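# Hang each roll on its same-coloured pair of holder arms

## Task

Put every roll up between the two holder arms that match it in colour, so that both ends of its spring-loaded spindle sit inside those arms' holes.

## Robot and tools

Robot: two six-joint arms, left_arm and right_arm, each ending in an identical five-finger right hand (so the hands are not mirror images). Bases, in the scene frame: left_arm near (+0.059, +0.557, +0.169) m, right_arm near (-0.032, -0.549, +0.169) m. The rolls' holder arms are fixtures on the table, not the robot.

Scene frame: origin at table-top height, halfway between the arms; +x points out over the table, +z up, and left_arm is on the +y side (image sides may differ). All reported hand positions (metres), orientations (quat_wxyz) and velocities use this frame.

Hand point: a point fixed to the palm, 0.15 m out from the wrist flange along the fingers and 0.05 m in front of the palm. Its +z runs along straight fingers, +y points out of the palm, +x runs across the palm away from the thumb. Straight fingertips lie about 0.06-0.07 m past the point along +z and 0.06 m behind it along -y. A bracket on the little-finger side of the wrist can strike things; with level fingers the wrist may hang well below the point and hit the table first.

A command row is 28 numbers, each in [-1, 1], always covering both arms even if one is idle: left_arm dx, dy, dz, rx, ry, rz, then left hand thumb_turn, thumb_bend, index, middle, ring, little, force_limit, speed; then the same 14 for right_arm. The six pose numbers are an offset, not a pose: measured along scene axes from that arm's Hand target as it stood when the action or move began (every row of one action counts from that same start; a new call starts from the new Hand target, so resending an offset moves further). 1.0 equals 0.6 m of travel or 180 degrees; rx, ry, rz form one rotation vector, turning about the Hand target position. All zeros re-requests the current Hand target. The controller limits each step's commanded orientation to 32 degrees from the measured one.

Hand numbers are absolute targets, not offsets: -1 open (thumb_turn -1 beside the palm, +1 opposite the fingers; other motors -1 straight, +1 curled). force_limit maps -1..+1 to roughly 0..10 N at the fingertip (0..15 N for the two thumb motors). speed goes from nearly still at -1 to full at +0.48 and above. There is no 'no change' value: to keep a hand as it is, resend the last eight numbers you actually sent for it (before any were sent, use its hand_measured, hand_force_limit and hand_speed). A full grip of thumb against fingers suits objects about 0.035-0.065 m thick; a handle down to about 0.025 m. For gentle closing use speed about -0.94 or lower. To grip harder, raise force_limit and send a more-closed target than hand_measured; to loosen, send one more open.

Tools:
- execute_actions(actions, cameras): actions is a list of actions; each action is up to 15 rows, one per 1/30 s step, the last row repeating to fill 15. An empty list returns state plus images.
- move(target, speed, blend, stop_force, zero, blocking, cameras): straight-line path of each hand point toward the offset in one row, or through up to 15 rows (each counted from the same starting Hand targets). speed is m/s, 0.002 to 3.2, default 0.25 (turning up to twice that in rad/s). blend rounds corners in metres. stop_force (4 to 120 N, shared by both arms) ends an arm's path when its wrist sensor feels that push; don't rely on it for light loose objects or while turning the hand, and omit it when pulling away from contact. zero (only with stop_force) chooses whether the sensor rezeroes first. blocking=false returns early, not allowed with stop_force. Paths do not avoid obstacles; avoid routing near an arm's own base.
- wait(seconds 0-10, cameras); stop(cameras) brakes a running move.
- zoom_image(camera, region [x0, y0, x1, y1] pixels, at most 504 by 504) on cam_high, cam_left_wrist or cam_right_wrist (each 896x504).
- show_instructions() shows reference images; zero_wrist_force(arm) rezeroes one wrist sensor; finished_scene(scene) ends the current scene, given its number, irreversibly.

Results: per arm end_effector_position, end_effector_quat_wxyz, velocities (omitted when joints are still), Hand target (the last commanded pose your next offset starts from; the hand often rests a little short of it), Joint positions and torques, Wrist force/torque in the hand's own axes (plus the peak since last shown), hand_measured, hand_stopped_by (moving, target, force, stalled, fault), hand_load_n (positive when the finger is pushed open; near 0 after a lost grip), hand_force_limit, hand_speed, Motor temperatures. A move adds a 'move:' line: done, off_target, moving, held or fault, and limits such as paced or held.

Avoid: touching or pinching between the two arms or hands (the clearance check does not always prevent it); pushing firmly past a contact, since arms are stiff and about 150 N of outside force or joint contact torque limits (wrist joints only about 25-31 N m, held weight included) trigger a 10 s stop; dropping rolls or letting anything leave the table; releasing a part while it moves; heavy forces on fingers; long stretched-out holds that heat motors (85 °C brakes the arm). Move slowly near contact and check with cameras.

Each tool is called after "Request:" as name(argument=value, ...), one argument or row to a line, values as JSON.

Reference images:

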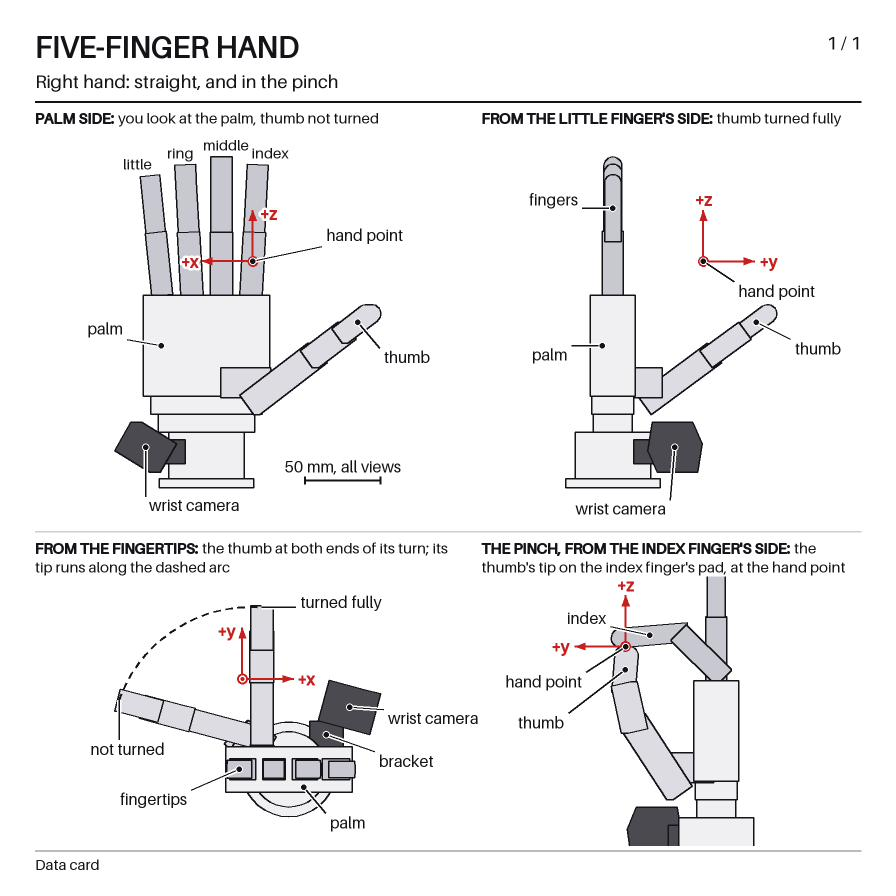

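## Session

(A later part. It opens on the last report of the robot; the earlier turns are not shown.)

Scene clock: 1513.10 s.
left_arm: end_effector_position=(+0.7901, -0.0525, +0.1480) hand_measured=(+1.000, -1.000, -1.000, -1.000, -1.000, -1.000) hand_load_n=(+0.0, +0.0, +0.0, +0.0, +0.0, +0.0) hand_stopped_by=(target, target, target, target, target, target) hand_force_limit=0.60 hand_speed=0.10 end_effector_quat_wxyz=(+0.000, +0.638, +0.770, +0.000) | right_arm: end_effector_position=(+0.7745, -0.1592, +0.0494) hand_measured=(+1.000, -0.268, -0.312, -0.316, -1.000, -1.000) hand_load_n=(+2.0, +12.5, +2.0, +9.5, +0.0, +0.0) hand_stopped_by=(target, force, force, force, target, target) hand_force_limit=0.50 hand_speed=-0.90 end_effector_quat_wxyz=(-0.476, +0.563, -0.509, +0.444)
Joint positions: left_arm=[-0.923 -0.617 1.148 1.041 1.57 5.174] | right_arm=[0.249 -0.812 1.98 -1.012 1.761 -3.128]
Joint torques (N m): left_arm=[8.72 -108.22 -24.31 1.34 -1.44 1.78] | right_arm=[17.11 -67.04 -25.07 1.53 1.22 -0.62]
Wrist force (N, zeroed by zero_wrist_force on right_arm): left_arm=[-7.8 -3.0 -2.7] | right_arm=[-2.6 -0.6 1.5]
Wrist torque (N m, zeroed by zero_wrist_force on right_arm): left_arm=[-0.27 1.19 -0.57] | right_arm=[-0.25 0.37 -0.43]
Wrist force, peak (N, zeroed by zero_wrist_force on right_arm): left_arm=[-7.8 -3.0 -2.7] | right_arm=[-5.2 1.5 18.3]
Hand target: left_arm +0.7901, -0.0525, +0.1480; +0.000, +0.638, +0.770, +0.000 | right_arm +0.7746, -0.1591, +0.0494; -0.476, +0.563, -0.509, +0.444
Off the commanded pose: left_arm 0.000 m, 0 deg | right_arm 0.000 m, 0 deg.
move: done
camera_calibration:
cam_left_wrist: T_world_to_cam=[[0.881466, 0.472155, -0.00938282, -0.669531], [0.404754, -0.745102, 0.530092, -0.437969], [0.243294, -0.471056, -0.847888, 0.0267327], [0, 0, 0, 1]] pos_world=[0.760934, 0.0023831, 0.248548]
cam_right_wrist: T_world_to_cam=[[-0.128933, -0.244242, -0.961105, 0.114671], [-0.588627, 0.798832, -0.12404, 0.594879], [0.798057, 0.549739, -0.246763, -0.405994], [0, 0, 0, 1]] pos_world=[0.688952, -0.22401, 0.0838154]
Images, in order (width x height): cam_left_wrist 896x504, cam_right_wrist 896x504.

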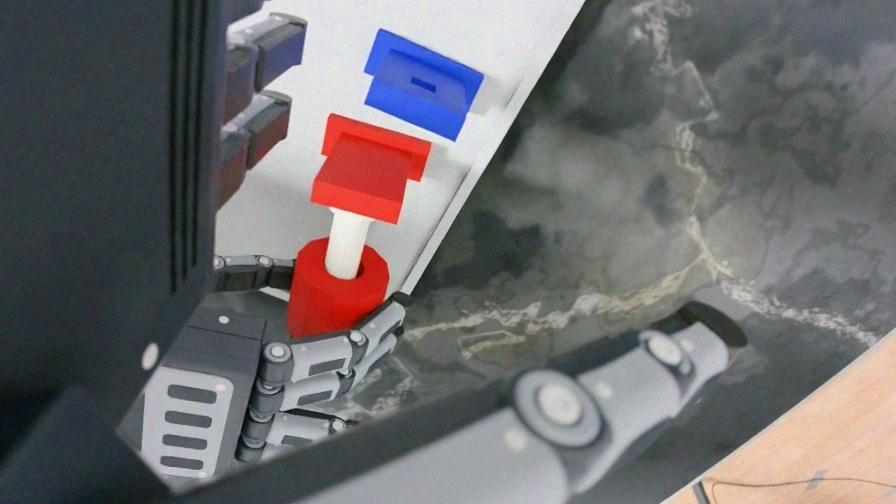

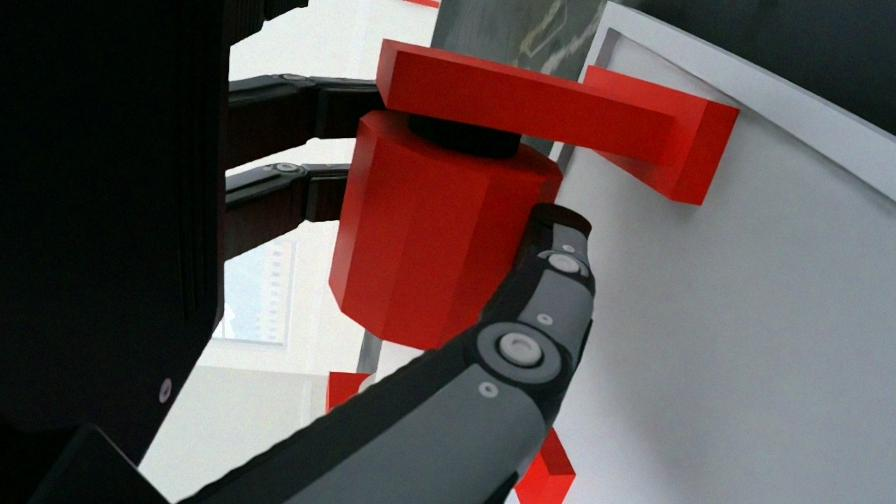

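Request:
move(
  target=[0,0,0,0,0,0,1,-1,-1,-1,-1,-1,0.6,0.1,0,0,0,0,0,0,1,-0.5,-0.7,-0.7,-1,-1,0.5,-0.8],
  speed=0.012,
  cameras=["cam_left_wrist","cam_right_wrist"],
)

Request:
zoom_image(
  camera="cam_left_wrist",
  region=[200, 160, 480, 420],
)

Scene clock: 1515.87 s.
left_arm: end_effector_position=(+0.7901, -0.0525, +0.1480) hand_measured=(+1.000, -1.000, -1.000, -1.000, -1.000, -1.000) hand_load_n=(+0.0, +0.0, +0.0, +0.0, +0.0, +0.0) hand_stopped_by=(target, target, target, target, target, target) hand_force_limit=0.60 hand_speed=0.10 end_effector_quat_wxyz=(+0.000, +0.638, +0.770, +0.000) | right_arm: end_effector_position=(+0.7746, -0.1591, +0.0494) hand_measured=(+1.000, -0.500, -0.700, -0.700, -1.000, -1.000) hand_load_n=(+0.0, +0.0, +0.0, +0.0, +0.0, +0.0) hand_stopped_by=(target, target, target, target, target, target) hand_force_limit=0.50 hand_speed=-0.80 end_effector_quat_wxyz=(-0.476, +0.563, -0.509, +0.444)
Joint positions: left_arm=[-0.923 -0.617 1.148 1.041 1.57 5.174] | right_arm=[0.249 -0.812 1.98 -1.012 1.761 -3.128]
Joint torques (N m): left_arm=[6.28 -108.91 -25.83 1.08 -0.93 1.96] | right_arm=[16.73 -73.87 -24.48 -2.06 1.33 1.74]
Wrist force (N, zeroed by zero_wrist_force on right_arm): left_arm=[-7.7 -2.7 -2.4] | right_arm=[-2.4 -1.0 1.6]
Wrist torque (N m, zeroed by zero_wrist_force on right_arm): left_arm=[-0.23 1.17 -0.56] | right_arm=[-0.27 0.34 -0.42]
Wrist force, peak (N, zeroed by zero_wrist_force on right_arm): left_arm=[-7.8 -3.3 -2.6] | right_arm=[-3.2 -0.7 1.4]
Hand target: left_arm +0.7901, -0.0525, +0.1480; +0.000, +0.638, +0.770, +0.000 | right_arm +0.7746, -0.1591, +0.0494; -0.476, +0.563, -0.509, +0.444
Off the commanded pose: left_arm 0.000 m, 0 deg | right_arm 0.000 m, 0 deg.
move: done
camera_calibration:
cam_left_wrist: T_world_to_cam=[[0.881466, 0.472155, -0.00938282, -0.669531], [0.404754, -0.745102, 0.530092, -0.437969], [0.243294, -0.471056, -0.847888, 0.0267327], [0, 0, 0, 1]] pos_world=[0.760934, 0.0023831, 0.248548]
cam_right_wrist: T_world_to_cam=[[-0.128977, -0.244319, -0.961079, 0.114707], [-0.588753, 0.798739, -0.124039, 0.594865], [0.797957, 0.54984, -0.246863, -0.405949], [0, 0, 0, 1]] pos_world=[0.688953, -0.223909, 0.0838154]
Images, in order (width x height): cam_left_wrist 896x504, cam_right_wrist 896x504.

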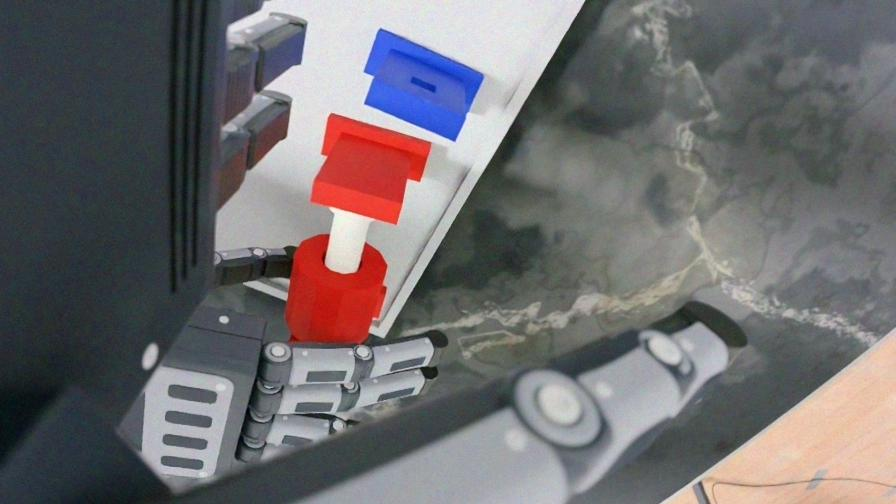

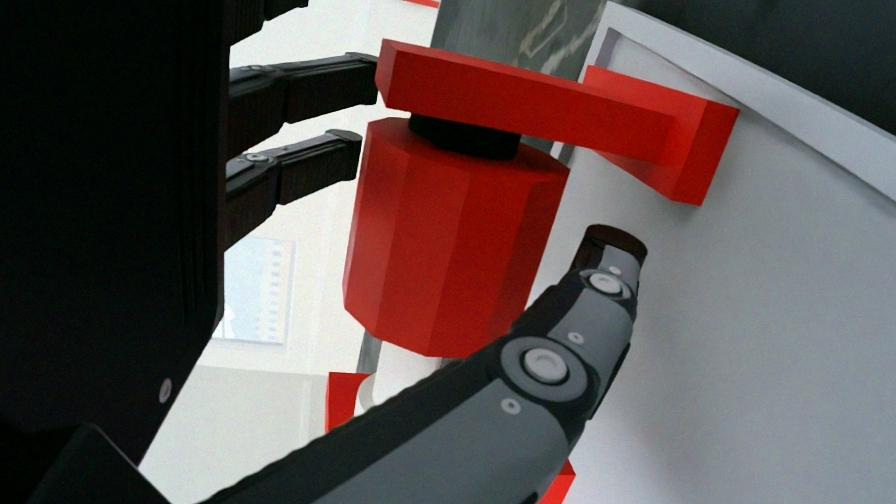

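Scaled by 1.800 from the camera's 896x504 image, which has a finer 1280x720 frame.

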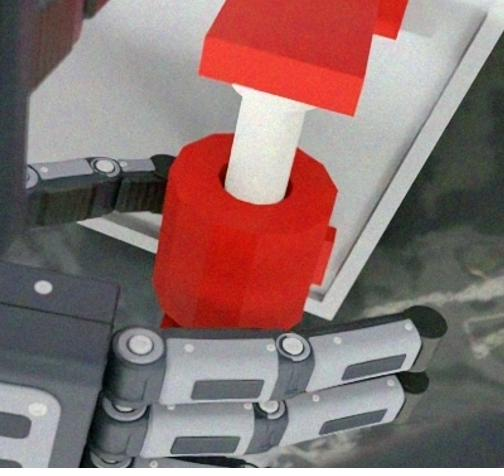

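Request:
move(
  target=[
    [0,0,0,0,0,0,1,-1,-1,-1,-1,-1,0.6,0.1,-0.045,-0.004,0.007,0,0,0,1,-0.5,-0.7,-0.7,-1,-1,0.5,-0.8],
    [0,0,0,0,0,0,1,-1,-1,-1,-1,-1,0.6,0.1,-0.055,-0.005,0.1,0,0,0,1,-0.5,-0.7,-0.7,-1,-1,0.5,-0.8],
  ],
  speed=0.06,
  cameras=["cam_left_wrist","cam_right_wrist"],
)

Request:
zoom_image(
  camera="cam_left_wrist",
  region=[240, 180, 480, 380],
)

Scene clock: 1519.33 s.
left_arm: end_effector_position=(+0.7901, -0.0525, +0.1480) hand_measured=(+1.000, -1.000, -1.000, -1.000, -1.000, -1.000) hand_load_n=(+0.0, +0.0, +0.0, +0.0, +0.0, -0.5) hand_stopped_by=(target, target, target, target, target, target) hand_force_limit=0.60 hand_speed=0.10 end_effector_quat_wxyz=(+0.000, +0.638, +0.770, +0.000) | right_arm: end_effector_position=(+0.7416, -0.1621, +0.1093) hand_measured=(+1.000, -0.500, -0.700, -0.700, -1.000, -1.000) hand_load_n=(+0.0, +0.0, +0.0, +0.0, +0.0, -0.5) hand_stopped_by=(target, target, target, target, target, target) hand_force_limit=0.50 hand_speed=-0.80 end_effector_quat_wxyz=(-0.476, +0.563, -0.509, +0.444)
Joint positions: left_arm=[-0.923 -0.617 1.148 1.041 1.57 5.174] | right_arm=[0.259 -0.934 2.051 -0.961 1.772 -3.126]
Joint torques (N m): left_arm=[6.78 -107.5 -25.62 1.27 -1.13 1.66] | right_arm=[21.02 -85.15 -11.05 0.27 1.73 1.71]
Wrist force (N, zeroed by zero_wrist_force on right_arm): left_arm=[-7.4 -2.9 -2.4] | right_arm=[-3.0 -0.6 1.0]
Wrist torque (N m, zeroed by zero_wrist_force on right_arm): left_arm=[-0.27 1.14 -0.55] | right_arm=[-0.16 0.46 -0.45]
Wrist force, peak (N, zeroed by zero_wrist_force on right_arm): left_arm=[-7.9 -2.9 -2.5] | right_arm=[-3.2 -0.3 1.7]
Hand target: left_arm +0.7901, -0.0525, +0.1480; +0.000, +0.638, +0.770, +0.000 | right_arm +0.7416, -0.1621, +0.1094; -0.476, +0.563, -0.509, +0.444
Off the commanded pose: left_arm 0.000 m, 0 deg | right_arm 0.000 m, 0 deg.
move: done
camera_calibration:
cam_left_wrist: T_world_to_cam=[[0.881466, 0.472155, -0.00938282, -0.669531], [0.404754, -0.745102, 0.530092, -0.437969], [0.243294, -0.471056, -0.847888, 0.0267327], [0, 0, 0, 1]] pos_world=[0.760934, 0.0023831, 0.248548]
cam_right_wrist: T_world_to_cam=[[-0.128901, -0.244266, -0.961103, 0.167252], [-0.588743, 0.798746, -0.124041, 0.585257], [0.797976, 0.549854, -0.246769, -0.363203], [0, 0, 0, 1]] pos_world=[0.655953, -0.226909, 0.143715]
Images, in order (width x height): cam_left_wrist 896x504, cam_right_wrist 896x504.

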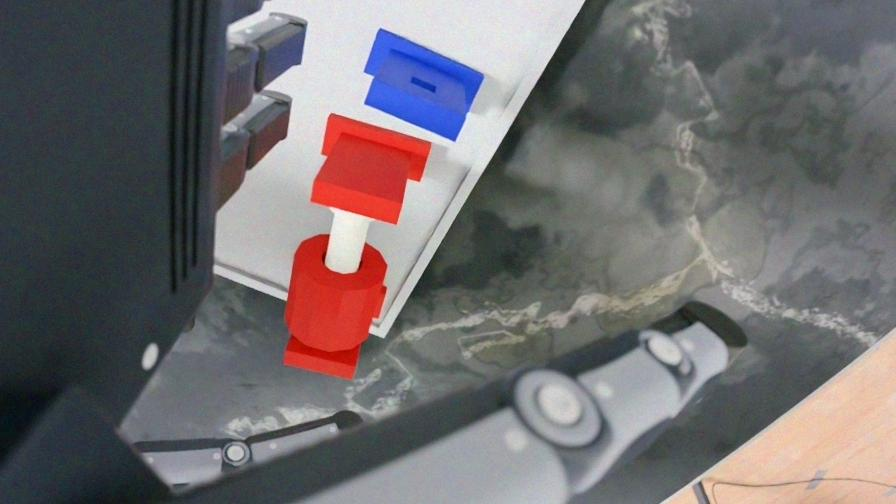

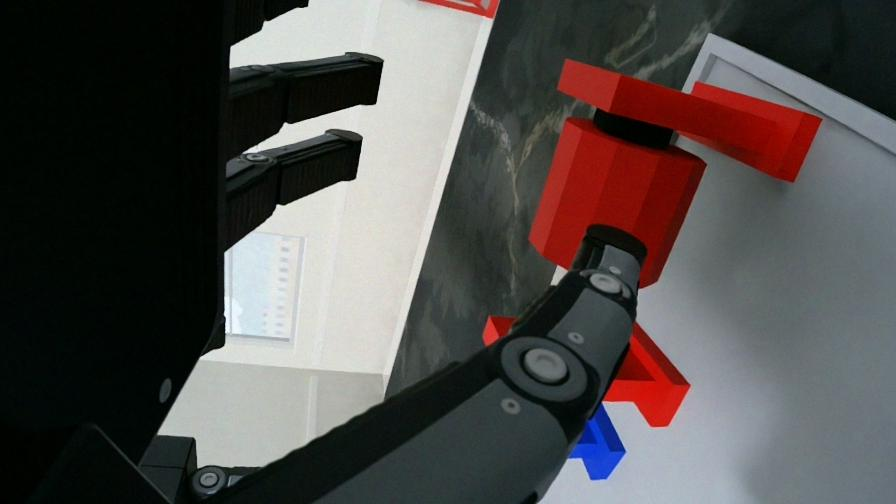

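Scaled by 2.100 from the camera's 896x504 image, which has a finer 1280x720 frame.

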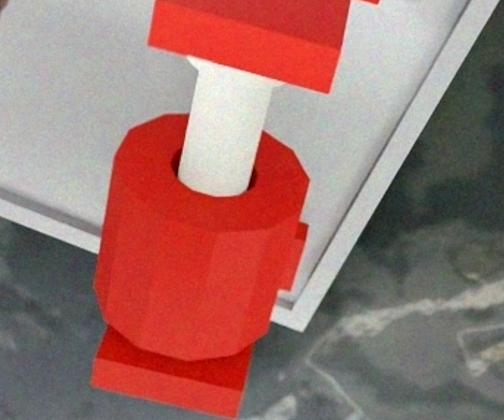

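Request:
zoom_image(
  camera="cam_right_wrist",
  region=[500, 40, 780, 250],
)

Scaled by 1.800 from the camera's 896x504 image, which has a finer 1280x720 frame.

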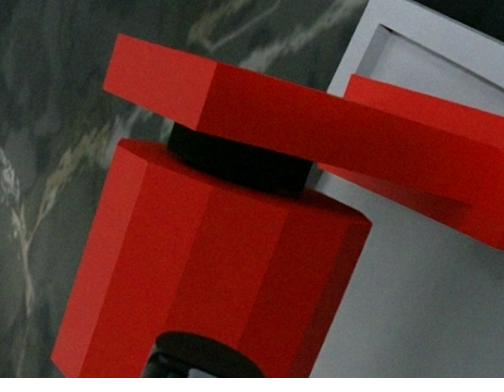

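Request:
move(
  target=[
    [0.02,0.15,0.05,0,0,0,1,-1,-1,-1,-1,-1,0.6,0.1,-0.06,0.02,0.1,0,0,0,1,-0.5,-0.7,-0.7,-1,-1,0.5,-0.8],
    [0.02,0.25,0.05,0,0,0,1,-1,-1,-1,-1,-1,0.6,0.1,-0.3,0.0785,0.035,0.0009,0.0906,-0.0284,1,-1,-1,-1,-1,-1,0.5,-0.3],
  ],
  speed=0.15,
  blend=0.02,
  cameras=["all"],
)

Scene clock: 1531.90 s.
left_arm: end_effector_position=(+0.8021, +0.0975, +0.1780) hand_measured=(+1.000, -1.000, -1.000, -1.000, -1.000, -1.000) hand_load_n=(+0.0, +0.0, +0.0, +0.0, +0.0, +0.0) hand_stopped_by=(target, target, target, target, target, target) hand_force_limit=0.60 hand_speed=0.10 end_effector_quat_wxyz=(+0.000, +0.638, +0.770, +0.000) | right_arm: end_effector_position=(+0.5616, -0.1150, +0.1304) hand_measured=(+1.000, -1.000, -1.000, -1.000, -1.000, -1.000) hand_load_n=(+0.0, +0.0, +0.0, +0.0, +0.0, +0.0) hand_stopped_by=(target, target, target, target, target, target) hand_force_limit=0.50 hand_speed=-0.30 end_effector_quat_wxyz=(-0.379, +0.597, -0.597, +0.380)
Joint positions: left_arm=[-0.794 -0.765 1.378 0.958 1.57 5.303] | right_arm=[0.47 -1.089 2.114 -0.535 2.02 -2.915]
Joint torques (N m): left_arm=[14.2 -96.86 -22.37 1.06 0.82 2.43] | right_arm=[21.09 -51.66 -29.43 2.46 1.85 2.36]
Wrist force (N, zeroed by zero_wrist_force on right_arm): left_arm=[-7.5 -2.9 -2.6] | right_arm=[-2.7 -0.8 1.4]
Wrist torque (N m, zeroed by zero_wrist_force on right_arm): left_arm=[-0.25 1.17 -0.55] | right_arm=[-0.22 0.38 -0.34]
Wrist force, peak (N, zeroed by zero_wrist_force on right_arm): left_arm=[-8.5 -3.2 -2.2] | right_arm=[-3.2 -2.6 2.8]
Hand target: left_arm +0.8021, +0.0975, +0.1780; +0.000, +0.638, +0.770, +0.000 | right_arm +0.5616, -0.1150, +0.1304; -0.379, +0.597, -0.597, +0.380
Off the commanded pose: left_arm 0.000 m, 0 deg | right_arm 0.000 m, 0 deg.
move: done
camera_calibration:
cam_left_wrist: T_world_to_cam=[[0.881466, 0.472155, -0.00938282, -0.75065], [0.404754, -0.745102, 0.530092, -0.346964], [0.243294, -0.471056, -0.847888, 0.119908], [0, 0, 0, 1]] pos_world=[0.772934, 0.152383, 0.278548]
cam_right_wrist: T_world_to_cam=[[-0.414214, -0.217182, -0.883888, 0.329178], [-0.526927, 0.849047, 0.0383119, 0.394167], [0.742142, 0.481614, -0.466126, -0.188205], [0, 0, 0, 1]] pos_world=[0.483722, -0.172533, 0.188128]

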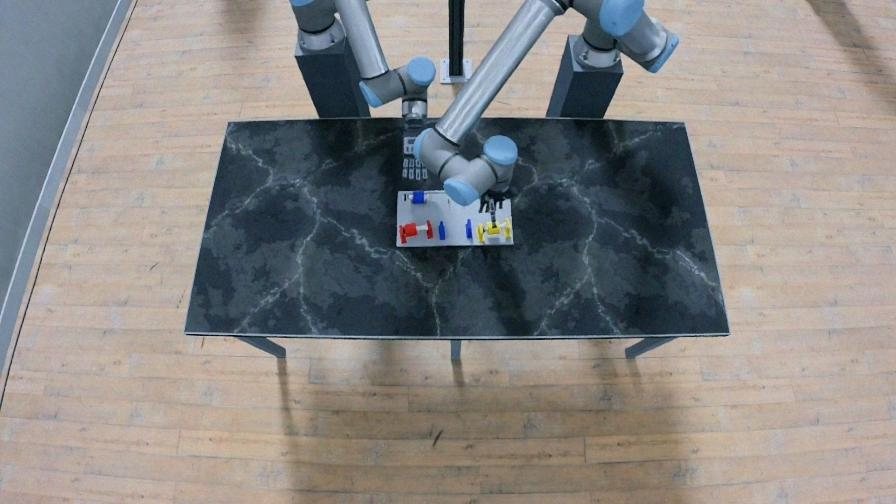

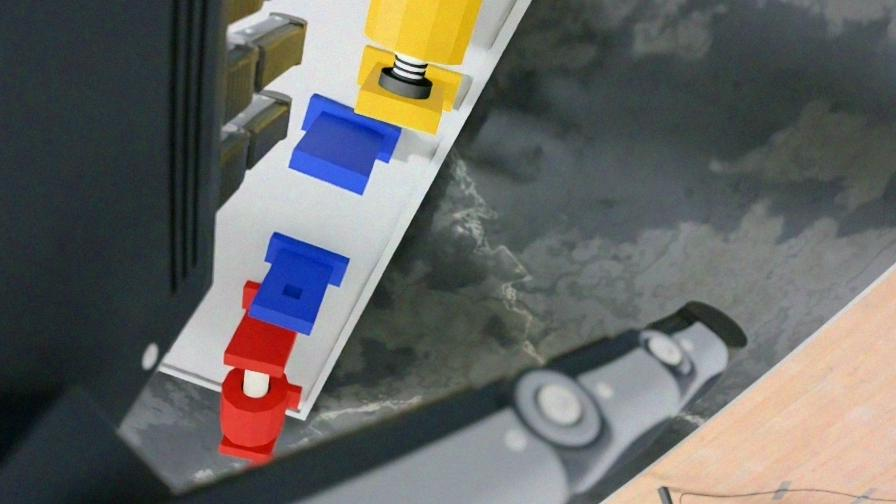

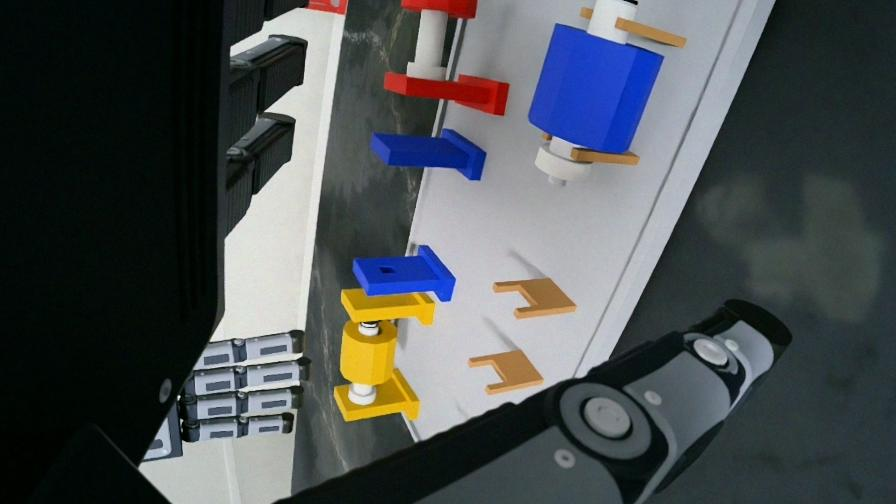

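Request:
move(
  target=[0,0,0,0,0,0,1,-1,-1,-1,-1,-1,0.6,0.1,0.0225,0.0162,-0.1105,0,0,-0.1111,1,-0.4,-1,-1,-1,-1,0.5,-0.3],
  speed=0.12,
  cameras=["cam_right_wrist"],
)

Scene clock: 1544.60 s.
left_arm: end_effector_position=(+0.8021, +0.0975, +0.1780) hand_measured=(+1.000, -1.000, -1.000, -1.000, -1.000, -1.000) hand_load_n=(+0.0, +0.0, +0.0, +0.0, +0.0, +0.0) hand_stopped_by=(target, target, target, target, target, target) hand_force_limit=0.60 hand_speed=0.10 end_effector_quat_wxyz=(+0.000, +0.638, +0.770, +0.000) | right_arm: end_effector_position=(+0.5751, -0.1052, +0.0641) hand_measured=(+1.000, -0.400, -1.000, -1.000, -1.000, -1.000) hand_load_n=(+0.0, +0.0, +0.0, +0.0, +0.0, +0.0) hand_stopped_by=(target, target, target, target, target, target) hand_force_limit=0.50 hand_speed=-0.30 end_effector_quat_wxyz=(+0.307, -0.484, +0.691, -0.440)
Joint positions: left_arm=[-0.794 -0.765 1.378 0.958 1.57 5.303] | right_arm=[0.584 -0.874 1.921 -0.361 2.409 -2.596]
Joint torques (N m): left_arm=[15.02 -97.98 -21.76 0.95 0.55 1.91] | right_arm=[20.72 -63.89 -27.93 4.47 3.18 2.52]
Wrist force (N, zeroed by zero_wrist_force on right_arm): left_arm=[-8.0 -2.9 -2.9] | right_arm=[-2.3 -0.9 0.9]
Wrist torque (N m, zeroed by zero_wrist_force on right_arm): left_arm=[-0.23 1.25 -0.57] | right_arm=[-0.21 0.33 -0.35]
Wrist force, peak (N, zeroed by zero_wrist_force on right_arm): left_arm=[-8.0 -2.9 -3.0] | right_arm=[-3.1 -1.2 1.9]
Hand target: left_arm +0.8021, +0.0975, +0.1780; +0.000, +0.638, +0.770, +0.000 | right_arm +0.5751, -0.1052, +0.0641; +0.307, -0.484, +0.691, -0.440
Off the commanded pose: left_arm 0.000 m, 0 deg | right_arm 0.000 m, 0 deg.
move: done
camera_calibration:
cam_right_wrist: T_world_to_cam=[[-0.463487, -0.0624975, -0.883897, 0.322857], [-0.204966, 0.978019, 0.0383249, 0.22397], [0.862072, 0.198932, -0.466109, -0.332456], [0, 0, 0, 1]] pos_world=[0.482147, -0.132733, 0.121828]
Images, in order (width x height): cam_right_wrist 896x504.

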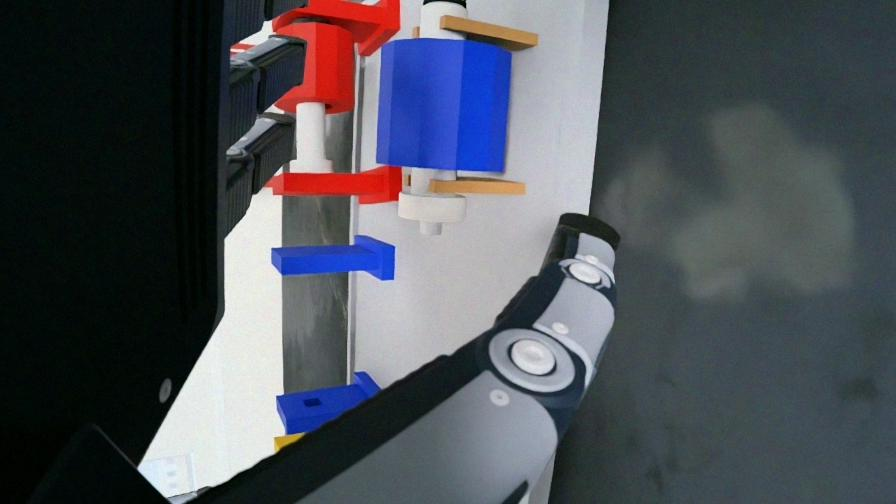

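Request:
move(
  target=[0,0,0,0,0,0,1,-1,-1,-1,-1,-1,0.6,0.1,0.0743,-0.0308,-0.0352,0,0,0,1,-0.4,-1,-1,-1,-1,0.5,-0.3],
  speed=0.06,
  cameras=["cam_right_wrist"],
)

Scene clock: 1549.60 s.
left_arm: end_effector_position=(+0.8021, +0.0975, +0.1780) hand_measured=(+1.000, -1.000, -1.000, -1.000, -1.000, -1.000) hand_load_n=(+0.0, -0.5, +0.0, +0.0, +0.0, +0.0) hand_stopped_by=(target, target, target, target, target, target) hand_force_limit=0.60 hand_speed=0.10 end_effector_quat_wxyz=(+0.000, +0.638, +0.770, +0.000) | right_arm: end_effector_position=(+0.6195, -0.1237, +0.0430) hand_measured=(+1.000, -0.400, -1.000, -1.000, -1.000, -1.000) hand_load_n=(+0.0, +0.0, +0.0, +0.0, +0.0, +0.0) hand_stopped_by=(target, target, target, target, target, target) hand_force_limit=0.50 hand_speed=-0.30 end_effector_quat_wxyz=(+0.307, -0.484, +0.691, -0.440)
Joint positions: left_arm=[-0.794 -0.765 1.378 0.958 1.57 5.303] | right_arm=[0.519 -0.837 1.895 -0.414 2.358 -2.654]
Joint torques (N m): left_arm=[11.26 -98.76 -23.03 1.08 0.68 2.13] | right_arm=[-15.65 -67.11 -27.32 -1.33 -0.31 -2.67]
Wrist force (N, zeroed by zero_wrist_force on right_arm): left_arm=[-7.3 -2.9 -2.7] | right_arm=[-2.4 -0.6 1.3]
Wrist torque (N m, zeroed by zero_wrist_force on right_arm): left_arm=[-0.24 1.14 -0.53] | right_arm=[-0.19 0.29 -0.17]
Wrist force, peak (N, zeroed by zero_wrist_force on right_arm): left_arm=[-7.9 -3.5 -2.7] | right_arm=[-3.2 -1.3 1.3]
Hand target: left_arm +0.8021, +0.0975, +0.1780; +0.000, +0.638, +0.770, +0.000 | right_arm +0.6197, -0.1237, +0.0430; +0.307, -0.484, +0.691, -0.440
Off the commanded pose: left_arm 0.000 m, 0 deg | right_arm 0.000 m, 0 deg.
move: done
camera_calibration:
cam_right_wrist: T_world_to_cam=[[-0.463509, -0.0624491, -0.883889, 0.3237], [-0.204773, 0.978061, 0.0382799, 0.251804], [0.862106, 0.19874, -0.466128, -0.377037], [0, 0, 0, 1]] pos_world=[0.526647, -0.151133, 0.100728]
Images, in order (width x height): cam_right_wrist 896x504.

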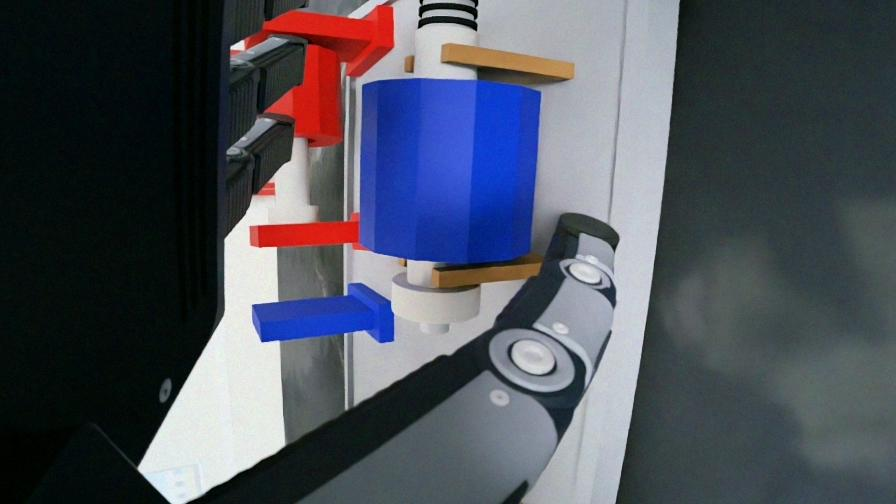

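Request:
move(
  target=[0,0,0,0,0,0,1,-1,-1,-1,-1,-1,0.6,0.1,0.0241,-0.0088,-0.012,0,0,0,1,-0.4,-1,-1,-1,-1,0.5,-0.3],
  speed=0.03,
  cameras=["cam_right_wrist"],
)

Scene clock: 1551.27 s.
left_arm: end_effector_position=(+0.8021, +0.0975, +0.1780) hand_measured=(+1.000, -1.000, -1.000, -1.000, -1.000, -1.000) hand_load_n=(+0.0, -0.5, +0.0, +0.0, +0.0, +0.0) hand_stopped_by=(target, target, target, target, target, target) hand_force_limit=0.60 hand_speed=0.10 end_effector_quat_wxyz=(+0.000, +0.638, +0.770, +0.000) | right_arm: end_effector_position=(+0.6340, -0.1289, +0.0358) hand_measured=(+1.000, -0.400, -1.000, -1.000, -1.000, -1.000) hand_load_n=(+0.0, +0.0, +0.0, +0.0, +0.0, -0.5) hand_stopped_by=(target, target, target, target, target, target) hand_force_limit=0.50 hand_speed=-0.30 end_effector_quat_wxyz=(+0.307, -0.484, +0.691, -0.440)
Joint positions: left_arm=[-0.794 -0.765 1.378 0.958 1.57 5.303] | right_arm=[0.5 -0.823 1.883 -0.427 2.342 -2.67]
Joint torques (N m): left_arm=[12.16 -100.63 -22.91 1.13 0.55 1.9] | right_arm=[-17.44 -64.4 -27.2 -1.31 -1.59 -1.86]
Wrist force (N, zeroed by zero_wrist_force on right_arm): left_arm=[-7.7 -2.9 -2.6] | right_arm=[-2.0 -1.2 1.1]
Wrist torque (N m, zeroed by zero_wrist_force on right_arm): left_arm=[-0.25 1.21 -0.56] | right_arm=[-0.28 0.26 -0.18]
Wrist force, peak (N, zeroed by zero_wrist_force on right_arm): left_arm=[-7.9 -3.2 -2.9] | right_arm=[-3.0 -1.7 1.1]
Hand target: left_arm +0.8021, +0.0975, +0.1780; +0.000, +0.638, +0.770, +0.000 | right_arm +0.6341, -0.1290, +0.0358; +0.307, -0.484, +0.691, -0.440
Off the commanded pose: left_arm 0.000 m, 0 deg | right_arm 0.000 m, 0 deg.
move: done
camera_calibration:
cam_right_wrist: T_world_to_cam=[[-0.463509, -0.0624491, -0.883889, 0.323679], [-0.204773, 0.978061, 0.0382799, 0.260212], [0.862106, 0.19874, -0.466128, -0.391754], [0, 0, 0, 1]] pos_world=[0.541047, -0.156433, 0.093528]
Images, in order (width x height): cam_right_wrist 896x504.

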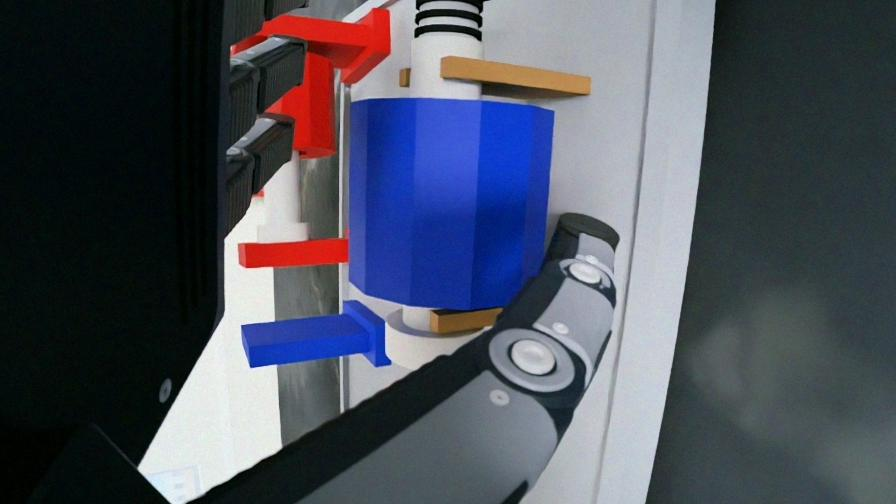

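Request:
move(
  target=[0,0,0,0,0,0,1,-1,-1,-1,-1,-1,0.6,0.1,0,0,0,0,0,0,1,0.4,0.2,0.2,-1,-1,-0.7,-0.85],
  speed=0.03,
  cameras=["cam_right_wrist"],
)

Request:
wait(
  seconds=4,
  cameras=["cam_right_wrist"],
)

Scene clock: 1556.83 s.
left_arm: end_effector_position=(+0.8021, +0.0975, +0.1780) hand_measured=(+1.000, -1.000, -1.000, -1.000, -1.000, -1.000) hand_load_n=(+0.0, +0.0, +0.0, +0.0, +0.0, +0.0) hand_stopped_by=(target, target, target, target, target, target) hand_force_limit=0.60 hand_speed=0.10 end_effector_quat_wxyz=(+0.000, +0.638, +0.770, +0.000) | right_arm: end_effector_position=(+0.6341, -0.1290, +0.0358) hand_measured=(+1.000, -0.238, -0.390, -0.488, -1.000, -1.000) hand_load_n=(+0.0, +4.0, +1.5, +1.0, +0.0, +0.0) hand_stopped_by=(target, force, force, force, target, target) hand_force_limit=-0.70 hand_speed=-0.85 end_effector_quat_wxyz=(+0.307, -0.484, +0.691, -0.440)
Joint positions: left_arm=[-0.794 -0.765 1.378 0.958 1.57 5.303] | right_arm=[0.5 -0.823 1.883 -0.428 2.342 -2.671]
Joint torques (N m): left_arm=[11.95 -100.42 -23.17 1.25 0.71 1.7] | right_arm=[-16.93 -72.75 -26.12 -1.56 -0.44 -1.42]
Wrist force (N, zeroed by zero_wrist_force on right_arm): left_arm=[-7.7 -2.8 -2.7] | right_arm=[-2.2 0.2 0.8]
Wrist torque (N m, zeroed by zero_wrist_force on right_arm): left_arm=[-0.23 1.19 -0.55] | right_arm=[-0.21 0.28 -0.17]
Wrist force, peak (N, zeroed by zero_wrist_force on right_arm): left_arm=[-8.1 -3.1 -2.9] | right_arm=[-3.3 -1.4 1.5]
Hand target: left_arm +0.8021, +0.0975, +0.1780; +0.000, +0.638, +0.770, +0.000 | right_arm +0.6341, -0.1290, +0.0358; +0.307, -0.484, +0.691, -0.440
Off the commanded pose: left_arm 0.000 m, 0 deg | right_arm 0.000 m, 0 deg.
move: done
camera_calibration:
cam_right_wrist: T_world_to_cam=[[-0.463509, -0.0624491, -0.883889, 0.323766], [-0.204773, 0.978061, 0.0382799, 0.260351], [0.862106, 0.19874, -0.466128, -0.391907], [0, 0, 0, 1]] pos_world=[0.541247, -0.156533, 0.093528]
Images, in order (width x height): cam_right_wrist 896x504.

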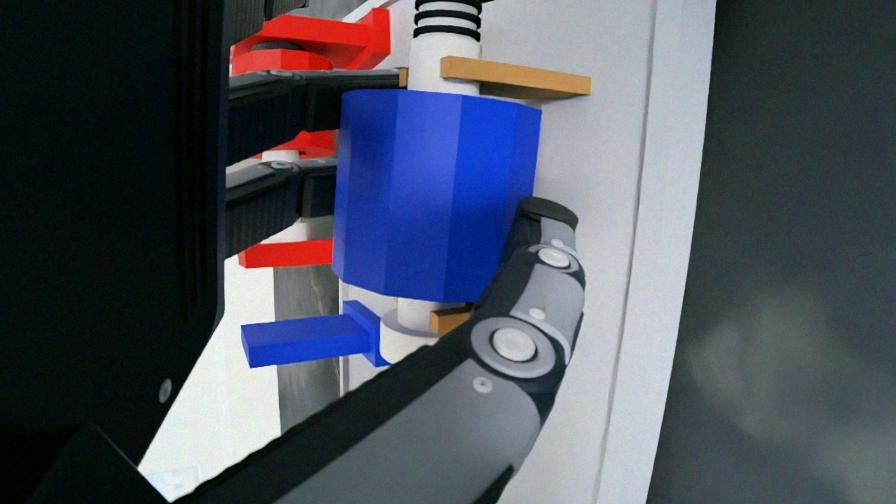

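Scene clock: 1560.83 s.
left_arm: end_effector_position=(+0.8021, +0.0975, +0.1780) hand_measured=(+1.000, -1.000, -1.000, -1.000, -1.000, -1.000) hand_load_n=(+0.0, +0.0, +0.0, +0.0, +0.0, +0.0) hand_stopped_by=(target, target, target, target, target, target) hand_force_limit=0.60 hand_speed=0.10 end_effector_quat_wxyz=(+0.000, +0.638, +0.770, +0.000) | right_arm: end_effector_position=(+0.6341, -0.1290, +0.0358) hand_measured=(+1.000, -0.238, -0.390, -0.488, -1.000, -1.000) hand_load_n=(+0.0, +3.5, +1.5, +0.5, +0.0, +0.0) hand_stopped_by=(target, force, force, force, target, target) hand_force_limit=-0.70 hand_speed=-0.85 end_effector_quat_wxyz=(+0.307, -0.484, +0.691, -0.440)
Joint positions: left_arm=[-0.794 -0.765 1.378 0.958 1.57 5.303] | right_arm=[0.5 -0.823 1.883 -0.428 2.342 -2.671]
Joint torques (N m): left_arm=[12.35 -100.16 -23.24 1.27 0.87 2.23] | right_arm=[-17.56 -84.26 -24.24 -1.18 2.14 0.41]
Wrist force (N, zeroed by zero_wrist_force on right_arm): left_arm=[-7.8 -2.8 -2.9] | right_arm=[-2.1 -0.2 1.2]
Wrist torque (N m, zeroed by zero_wrist_force on right_arm): left_arm=[-0.22 1.23 -0.56] | right_arm=[-0.28 0.26 -0.18]
Wrist force, peak (N, zeroed by zero_wrist_force on right_arm): left_arm=[-8.2 -2.8 -2.8] | right_arm=[-3.1 0.0 0.8]
Hand target: left_arm +0.8021, +0.0975, +0.1780; +0.000, +0.638, +0.770, +0.000 | right_arm +0.6341, -0.1290, +0.0358; +0.307, -0.484, +0.691, -0.440
Off the commanded pose: left_arm 0.000 m, 0 deg | right_arm 0.000 m, 0 deg.
wait: 4.00 s; at rest by 0.17 s
camera_calibration:
cam_right_wrist: T_world_to_cam=[[-0.463509, -0.0624491, -0.883889, 0.323766], [-0.204773, 0.978061, 0.0382799, 0.260351], [0.862106, 0.19874, -0.466128, -0.391907], [0, 0, 0, 1]] pos_world=[0.541247, -0.156533, 0.093528]
Images, in order (width x height): cam_right_wrist 896x504.

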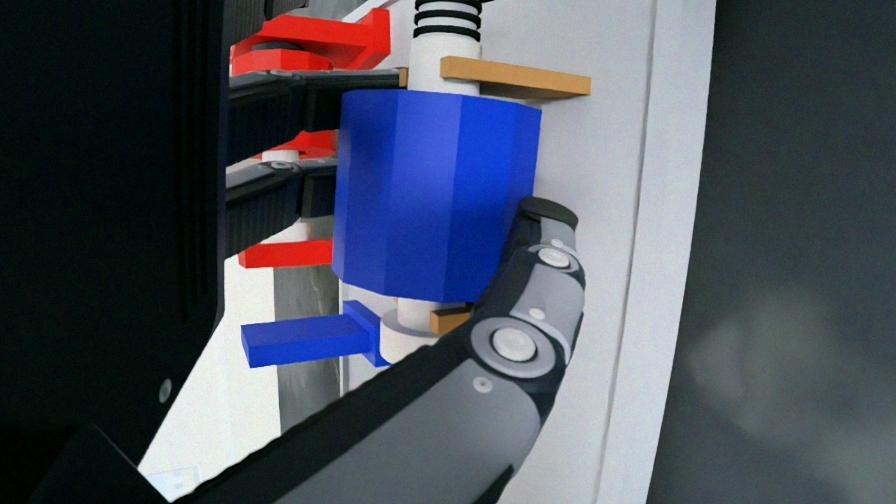

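Now squeeze.

Request:
move(
  target=[0,0,0,0,0,0,1,-1,-1,-1,-1,-1,0.6,0.1,0,0,0,0,0,0,1,0.45,0.25,0.25,-1,-1,0.5,-0.9],
  speed=0.03,
  cameras=["cam_right_wrist"],
)

Scene clock: 1562.23 s.
left_arm: end_effector_position=(+0.8021, +0.0975, +0.1780) hand_measured=(+1.000, -1.000, -1.000, -1.000, -1.000, -1.000) hand_load_n=(+0.0, +0.0, +0.0, +0.0, +0.0, +0.0) hand_stopped_by=(target, target, target, target, target, target) hand_force_limit=0.60 hand_speed=0.10 end_effector_quat_wxyz=(+0.000, +0.638, +0.770, +0.000) | right_arm: end_effector_position=(+0.6341, -0.1290, +0.0358) hand_measured=(+1.000, -0.224, -0.346, -0.416, -1.000, -1.000) hand_load_n=(+0.5, +13.0, +4.0, +7.5, +0.0, +0.0) hand_stopped_by=(target, force, force, force, target, target) hand_force_limit=0.50 hand_speed=-0.90 end_effector_quat_wxyz=(+0.307, -0.484, +0.691, -0.440)
Joint positions: left_arm=[-0.794 -0.765 1.378 0.958 1.57 5.303] | right_arm=[0.5 -0.823 1.883 -0.428 2.342 -2.671]
Joint torques (N m): left_arm=[9.9 -98.87 -22.86 1.16 0.83 1.72] | right_arm=[-15.77 -83.81 -23.96 -1.11 2.67 0.61]
Wrist force (N, zeroed by zero_wrist_force on right_arm): left_arm=[-8.0 -3.0 -2.4] | right_arm=[-1.4 -1.0 0.7]
Wrist torque (N m, zeroed by zero_wrist_force on right_arm): left_arm=[-0.28 1.24 -0.58] | right_arm=[-0.34 0.32 -0.26]
Wrist force, peak (N, zeroed by zero_wrist_force on right_arm): left_arm=[-7.9 -3.2 -2.9] | right_arm=[-3.1 -0.8 0.8]
Hand target: left_arm +0.8021, +0.0975, +0.1780; +0.000, +0.638, +0.770, +0.000 | right_arm +0.6341, -0.1290, +0.0358; +0.307, -0.484, +0.691, -0.440
Off the commanded pose: left_arm 0.000 m, 0 deg | right_arm 0.000 m, 0 deg.
move: done
camera_calibration:
cam_right_wrist: T_world_to_cam=[[-0.463509, -0.0624491, -0.883889, 0.323766], [-0.204773, 0.978061, 0.0382799, 0.260351], [0.862106, 0.19874, -0.466128, -0.391907], [0, 0, 0, 1]] pos_world=[0.541247, -0.156533, 0.093528]
Images, in order (width x height): cam_right_wrist 896x504.

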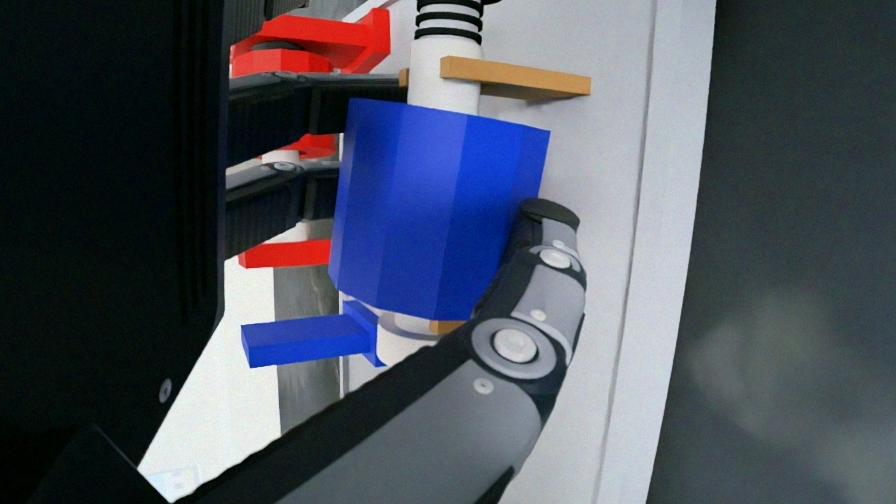

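Request:
move(
  target=[0,0,0,0,0,0,1,-1,-1,-1,-1,-1,0.6,0.1,0,0,0.1,0,0,0,1,0.45,0.25,0.25,-1,-1,0.5,-0.9],
  speed=0.05,
  cameras=["all"],
)

Scene clock: 1564.67 s.
left_arm: end_effector_position=(+0.8021, +0.0975, +0.1780) hand_measured=(+1.000, -1.000, -1.000, -1.000, -1.000, -1.000) hand_load_n=(+0.0, +0.0, +0.0, +0.0, +0.0, +0.0) hand_stopped_by=(target, target, target, target, target, target) hand_force_limit=0.60 hand_speed=0.10 end_effector_quat_wxyz=(+0.000, +0.638, +0.770, +0.000) | right_arm: end_effector_position=(+0.6341, -0.1290, +0.0956) hand_measured=(+1.000, -0.224, -0.346, -0.416, -1.000, -1.000) hand_load_n=(+1.5, +11.0, +4.5, +6.5, +0.0, +0.0) hand_stopped_by=(target, force, force, force, target, target) hand_force_limit=0.50 hand_speed=-0.90 end_effector_quat_wxyz=(+0.307, -0.484, +0.691, -0.440)
Joint positions: left_arm=[-0.794 -0.765 1.378 0.958 1.57 5.303] | right_arm=[0.5 -0.91 1.886 -0.344 2.342 -2.671]
Joint torques (N m): left_arm=[9.84 -99.15 -22.53 1.43 0.65 1.8] | right_arm=[-15.84 -83 -29.35 4.22 2.3 0.93]
Wrist force (N, zeroed by zero_wrist_force on right_arm): left_arm=[-7.7 -2.9 -3.1] | right_arm=[-2.4 -0.2 1.1]
Wrist torque (N m, zeroed by zero_wrist_force on right_arm): left_arm=[-0.21 1.21 -0.56] | right_arm=[-0.21 0.33 -0.19]
Wrist force, peak (N, zeroed by zero_wrist_force on right_arm): left_arm=[-8.0 -3.0 -2.8] | right_arm=[-1.0 3.5 -3.1]
Hand target: left_arm +0.8021, +0.0975, +0.1780; +0.000, +0.638, +0.770, +0.000 | right_arm +0.6341, -0.1290, +0.0958; +0.307, -0.484, +0.691, -0.440
Off the commanded pose: left_arm 0.000 m, 0 deg | right_arm 0.000 m, 0 deg.
move: done
camera_calibration:
cam_left_wrist: T_world_to_cam=[[0.881466, 0.472155, -0.00938282, -0.75065], [0.404754, -0.745102, 0.530092, -0.346964], [0.243294, -0.471056, -0.847888, 0.119908], [0, 0, 0, 1]] pos_world=[0.772934, 0.152383, 0.278548]
cam_right_wrist: T_world_to_cam=[[-0.463566, -0.0625538, -0.883852, 0.376585], [-0.204811, 0.978056, 0.0381992, 0.258074], [0.862067, 0.198731, -0.466205, -0.363914], [0, 0, 0, 1]] pos_world=[0.541147, -0.156533, 0.153328]

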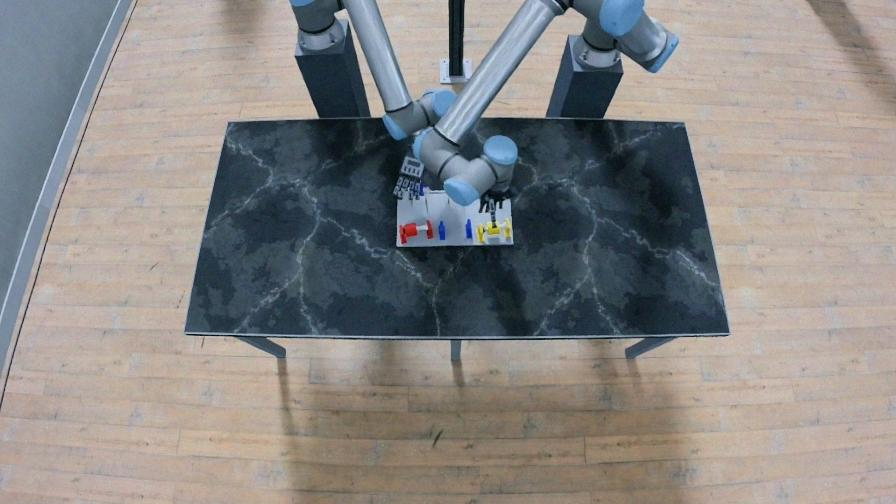

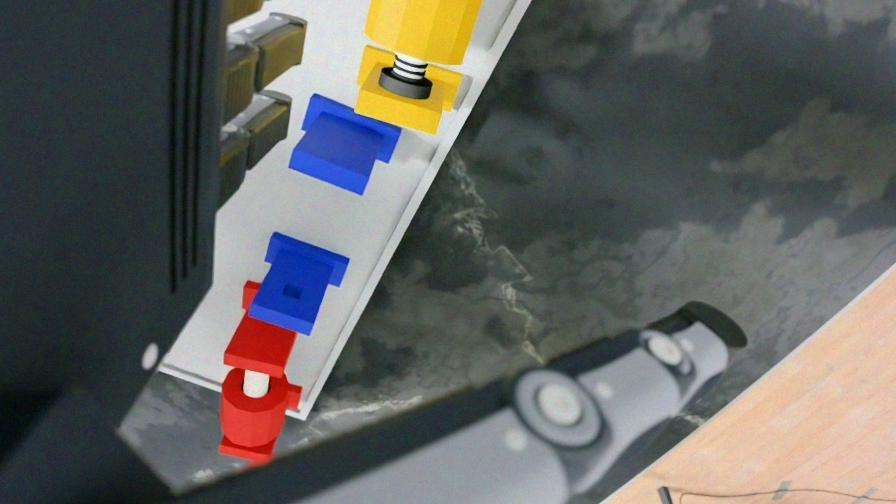

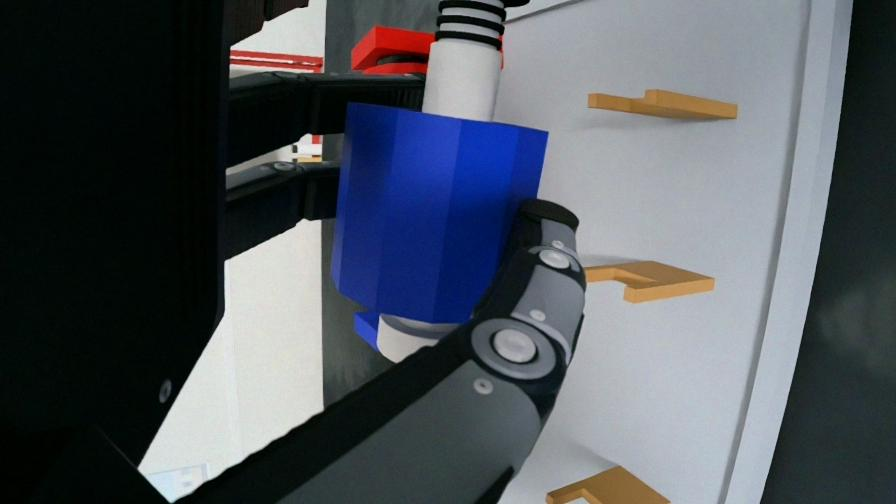

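Request:
move(
  target=[
    [0,0,0,0,0,0,1,-1,-1,-1,-1,-1,0.6,0.1,-0.02,0,0.25,0,0,0,1,0.45,0.25,0.25,-1,-1,0.5,-0.9],
    [0,0,0,0,0,0,1,-1,-1,-1,-1,-1,0.6,0.1,-0.02,0,0.25,-0.3132,0.114,0,1,0.45,0.25,0.25,-1,-1,0.5,-0.9],
  ],
  speed=0.15,
  cameras=["cam_right_wrist"],
)

Scene clock: 1571.50 s.
left_arm: end_effector_position=(+0.8021, +0.0975, +0.1780) hand_measured=(+1.000, -1.000, -1.000, -1.000, -1.000, -1.000) hand_load_n=(+0.0, +0.0, +0.0, +0.0, +0.0, +0.0) hand_stopped_by=(target, target, target, target, target, target) hand_force_limit=0.60 hand_speed=0.10 end_effector_quat_wxyz=(+0.000, +0.638, +0.770, +0.000) | right_arm: end_effector_position=(+0.6220, -0.1288, +0.2458) hand_measured=(+1.000, -0.224, -0.346, -0.416, -1.000, -1.000) hand_load_n=(+1.0, +9.0, +5.0, +3.0, +0.0, +0.0) hand_stopped_by=(target, force, force, force, target, target) hand_force_limit=0.50 hand_speed=-0.90 end_effector_quat_wxyz=(-0.126, +0.578, -0.593, +0.546)
Joint positions: left_arm=[-0.794 -0.765 1.378 0.958 1.57 5.303] | right_arm=[0.587 -0.971 1.665 0.122 2.608 -2.946]
Joint torques (N m): left_arm=[14.54 -96.57 -22.3 1.37 1.31 2.18] | right_arm=[-16.27 -90.74 -22.04 -0.5 -0.8 1.32]
Wrist force (N, zeroed by zero_wrist_force on right_arm): left_arm=[-7.4 -2.7 -2.6] | right_arm=[-3.5 -0.6 1.3]
Wrist torque (N m, zeroed by zero_wrist_force on right_arm): left_arm=[-0.22 1.16 -0.54] | right_arm=[-0.22 0.48 -0.27]
Wrist force, peak (N, zeroed by zero_wrist_force on right_arm): left_arm=[-8.2 -3.1 -3.0] | right_arm=[-5.3 -0.5 1.5]
Hand target: left_arm +0.8021, +0.0975, +0.1780; +0.000, +0.638, +0.770, +0.000 | right_arm +0.6221, -0.1289, +0.2458; -0.126, +0.578, -0.593, +0.546 (not the last commanded pose)
Off the commanded pose: left_arm 0.000 m, 0 deg | right_arm 0.000 m, 31 deg.
move: held (right_arm; a check stopped the path); path passed 1 of 2 targets; limits=held
pose unreachable (right arm): on one or more control steps of this call, first in action 0 (counted from 0), this arm could not follow its commanded pose, so it was not sent that pose on those steps. It may still have moved: this result reports where it is.
cause: moving toward the commanded pose would bring a part of the arm too close to another arm (a part of this arm just beyond joint 3 (elbow) and a part of the left arm just beyond its joint 3 (elbow), at the place that arm is still heading or pushing toward).
camera_calibration:
cam_right_wrist: T_world_to_cam=[[-0.599704, -0.43739, -0.670108, 0.487601], [-0.234935, 0.896736, -0.37506, 0.359502], [0.764957, -0.0674931, -0.640535, -0.214611], [0, 0, 0, 1]] pos_world=[0.541044, -0.123591, 0.324115]
Images, in order (width x height): cam_right_wrist 896x504.

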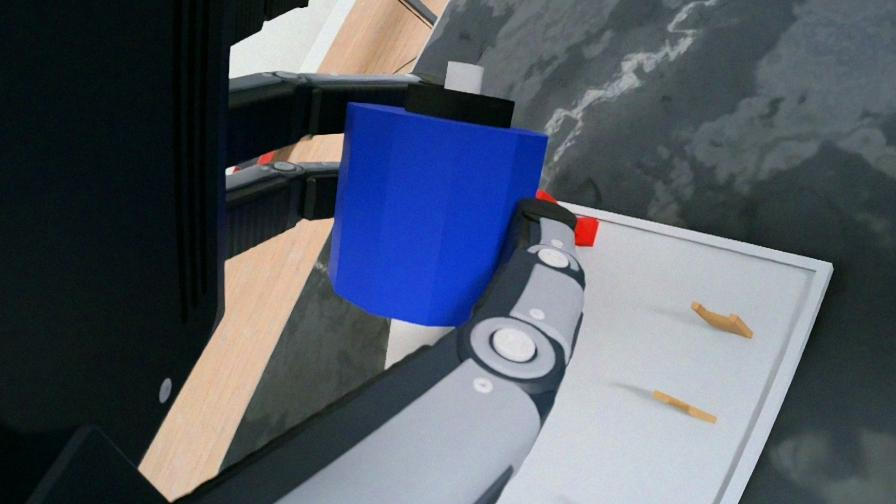

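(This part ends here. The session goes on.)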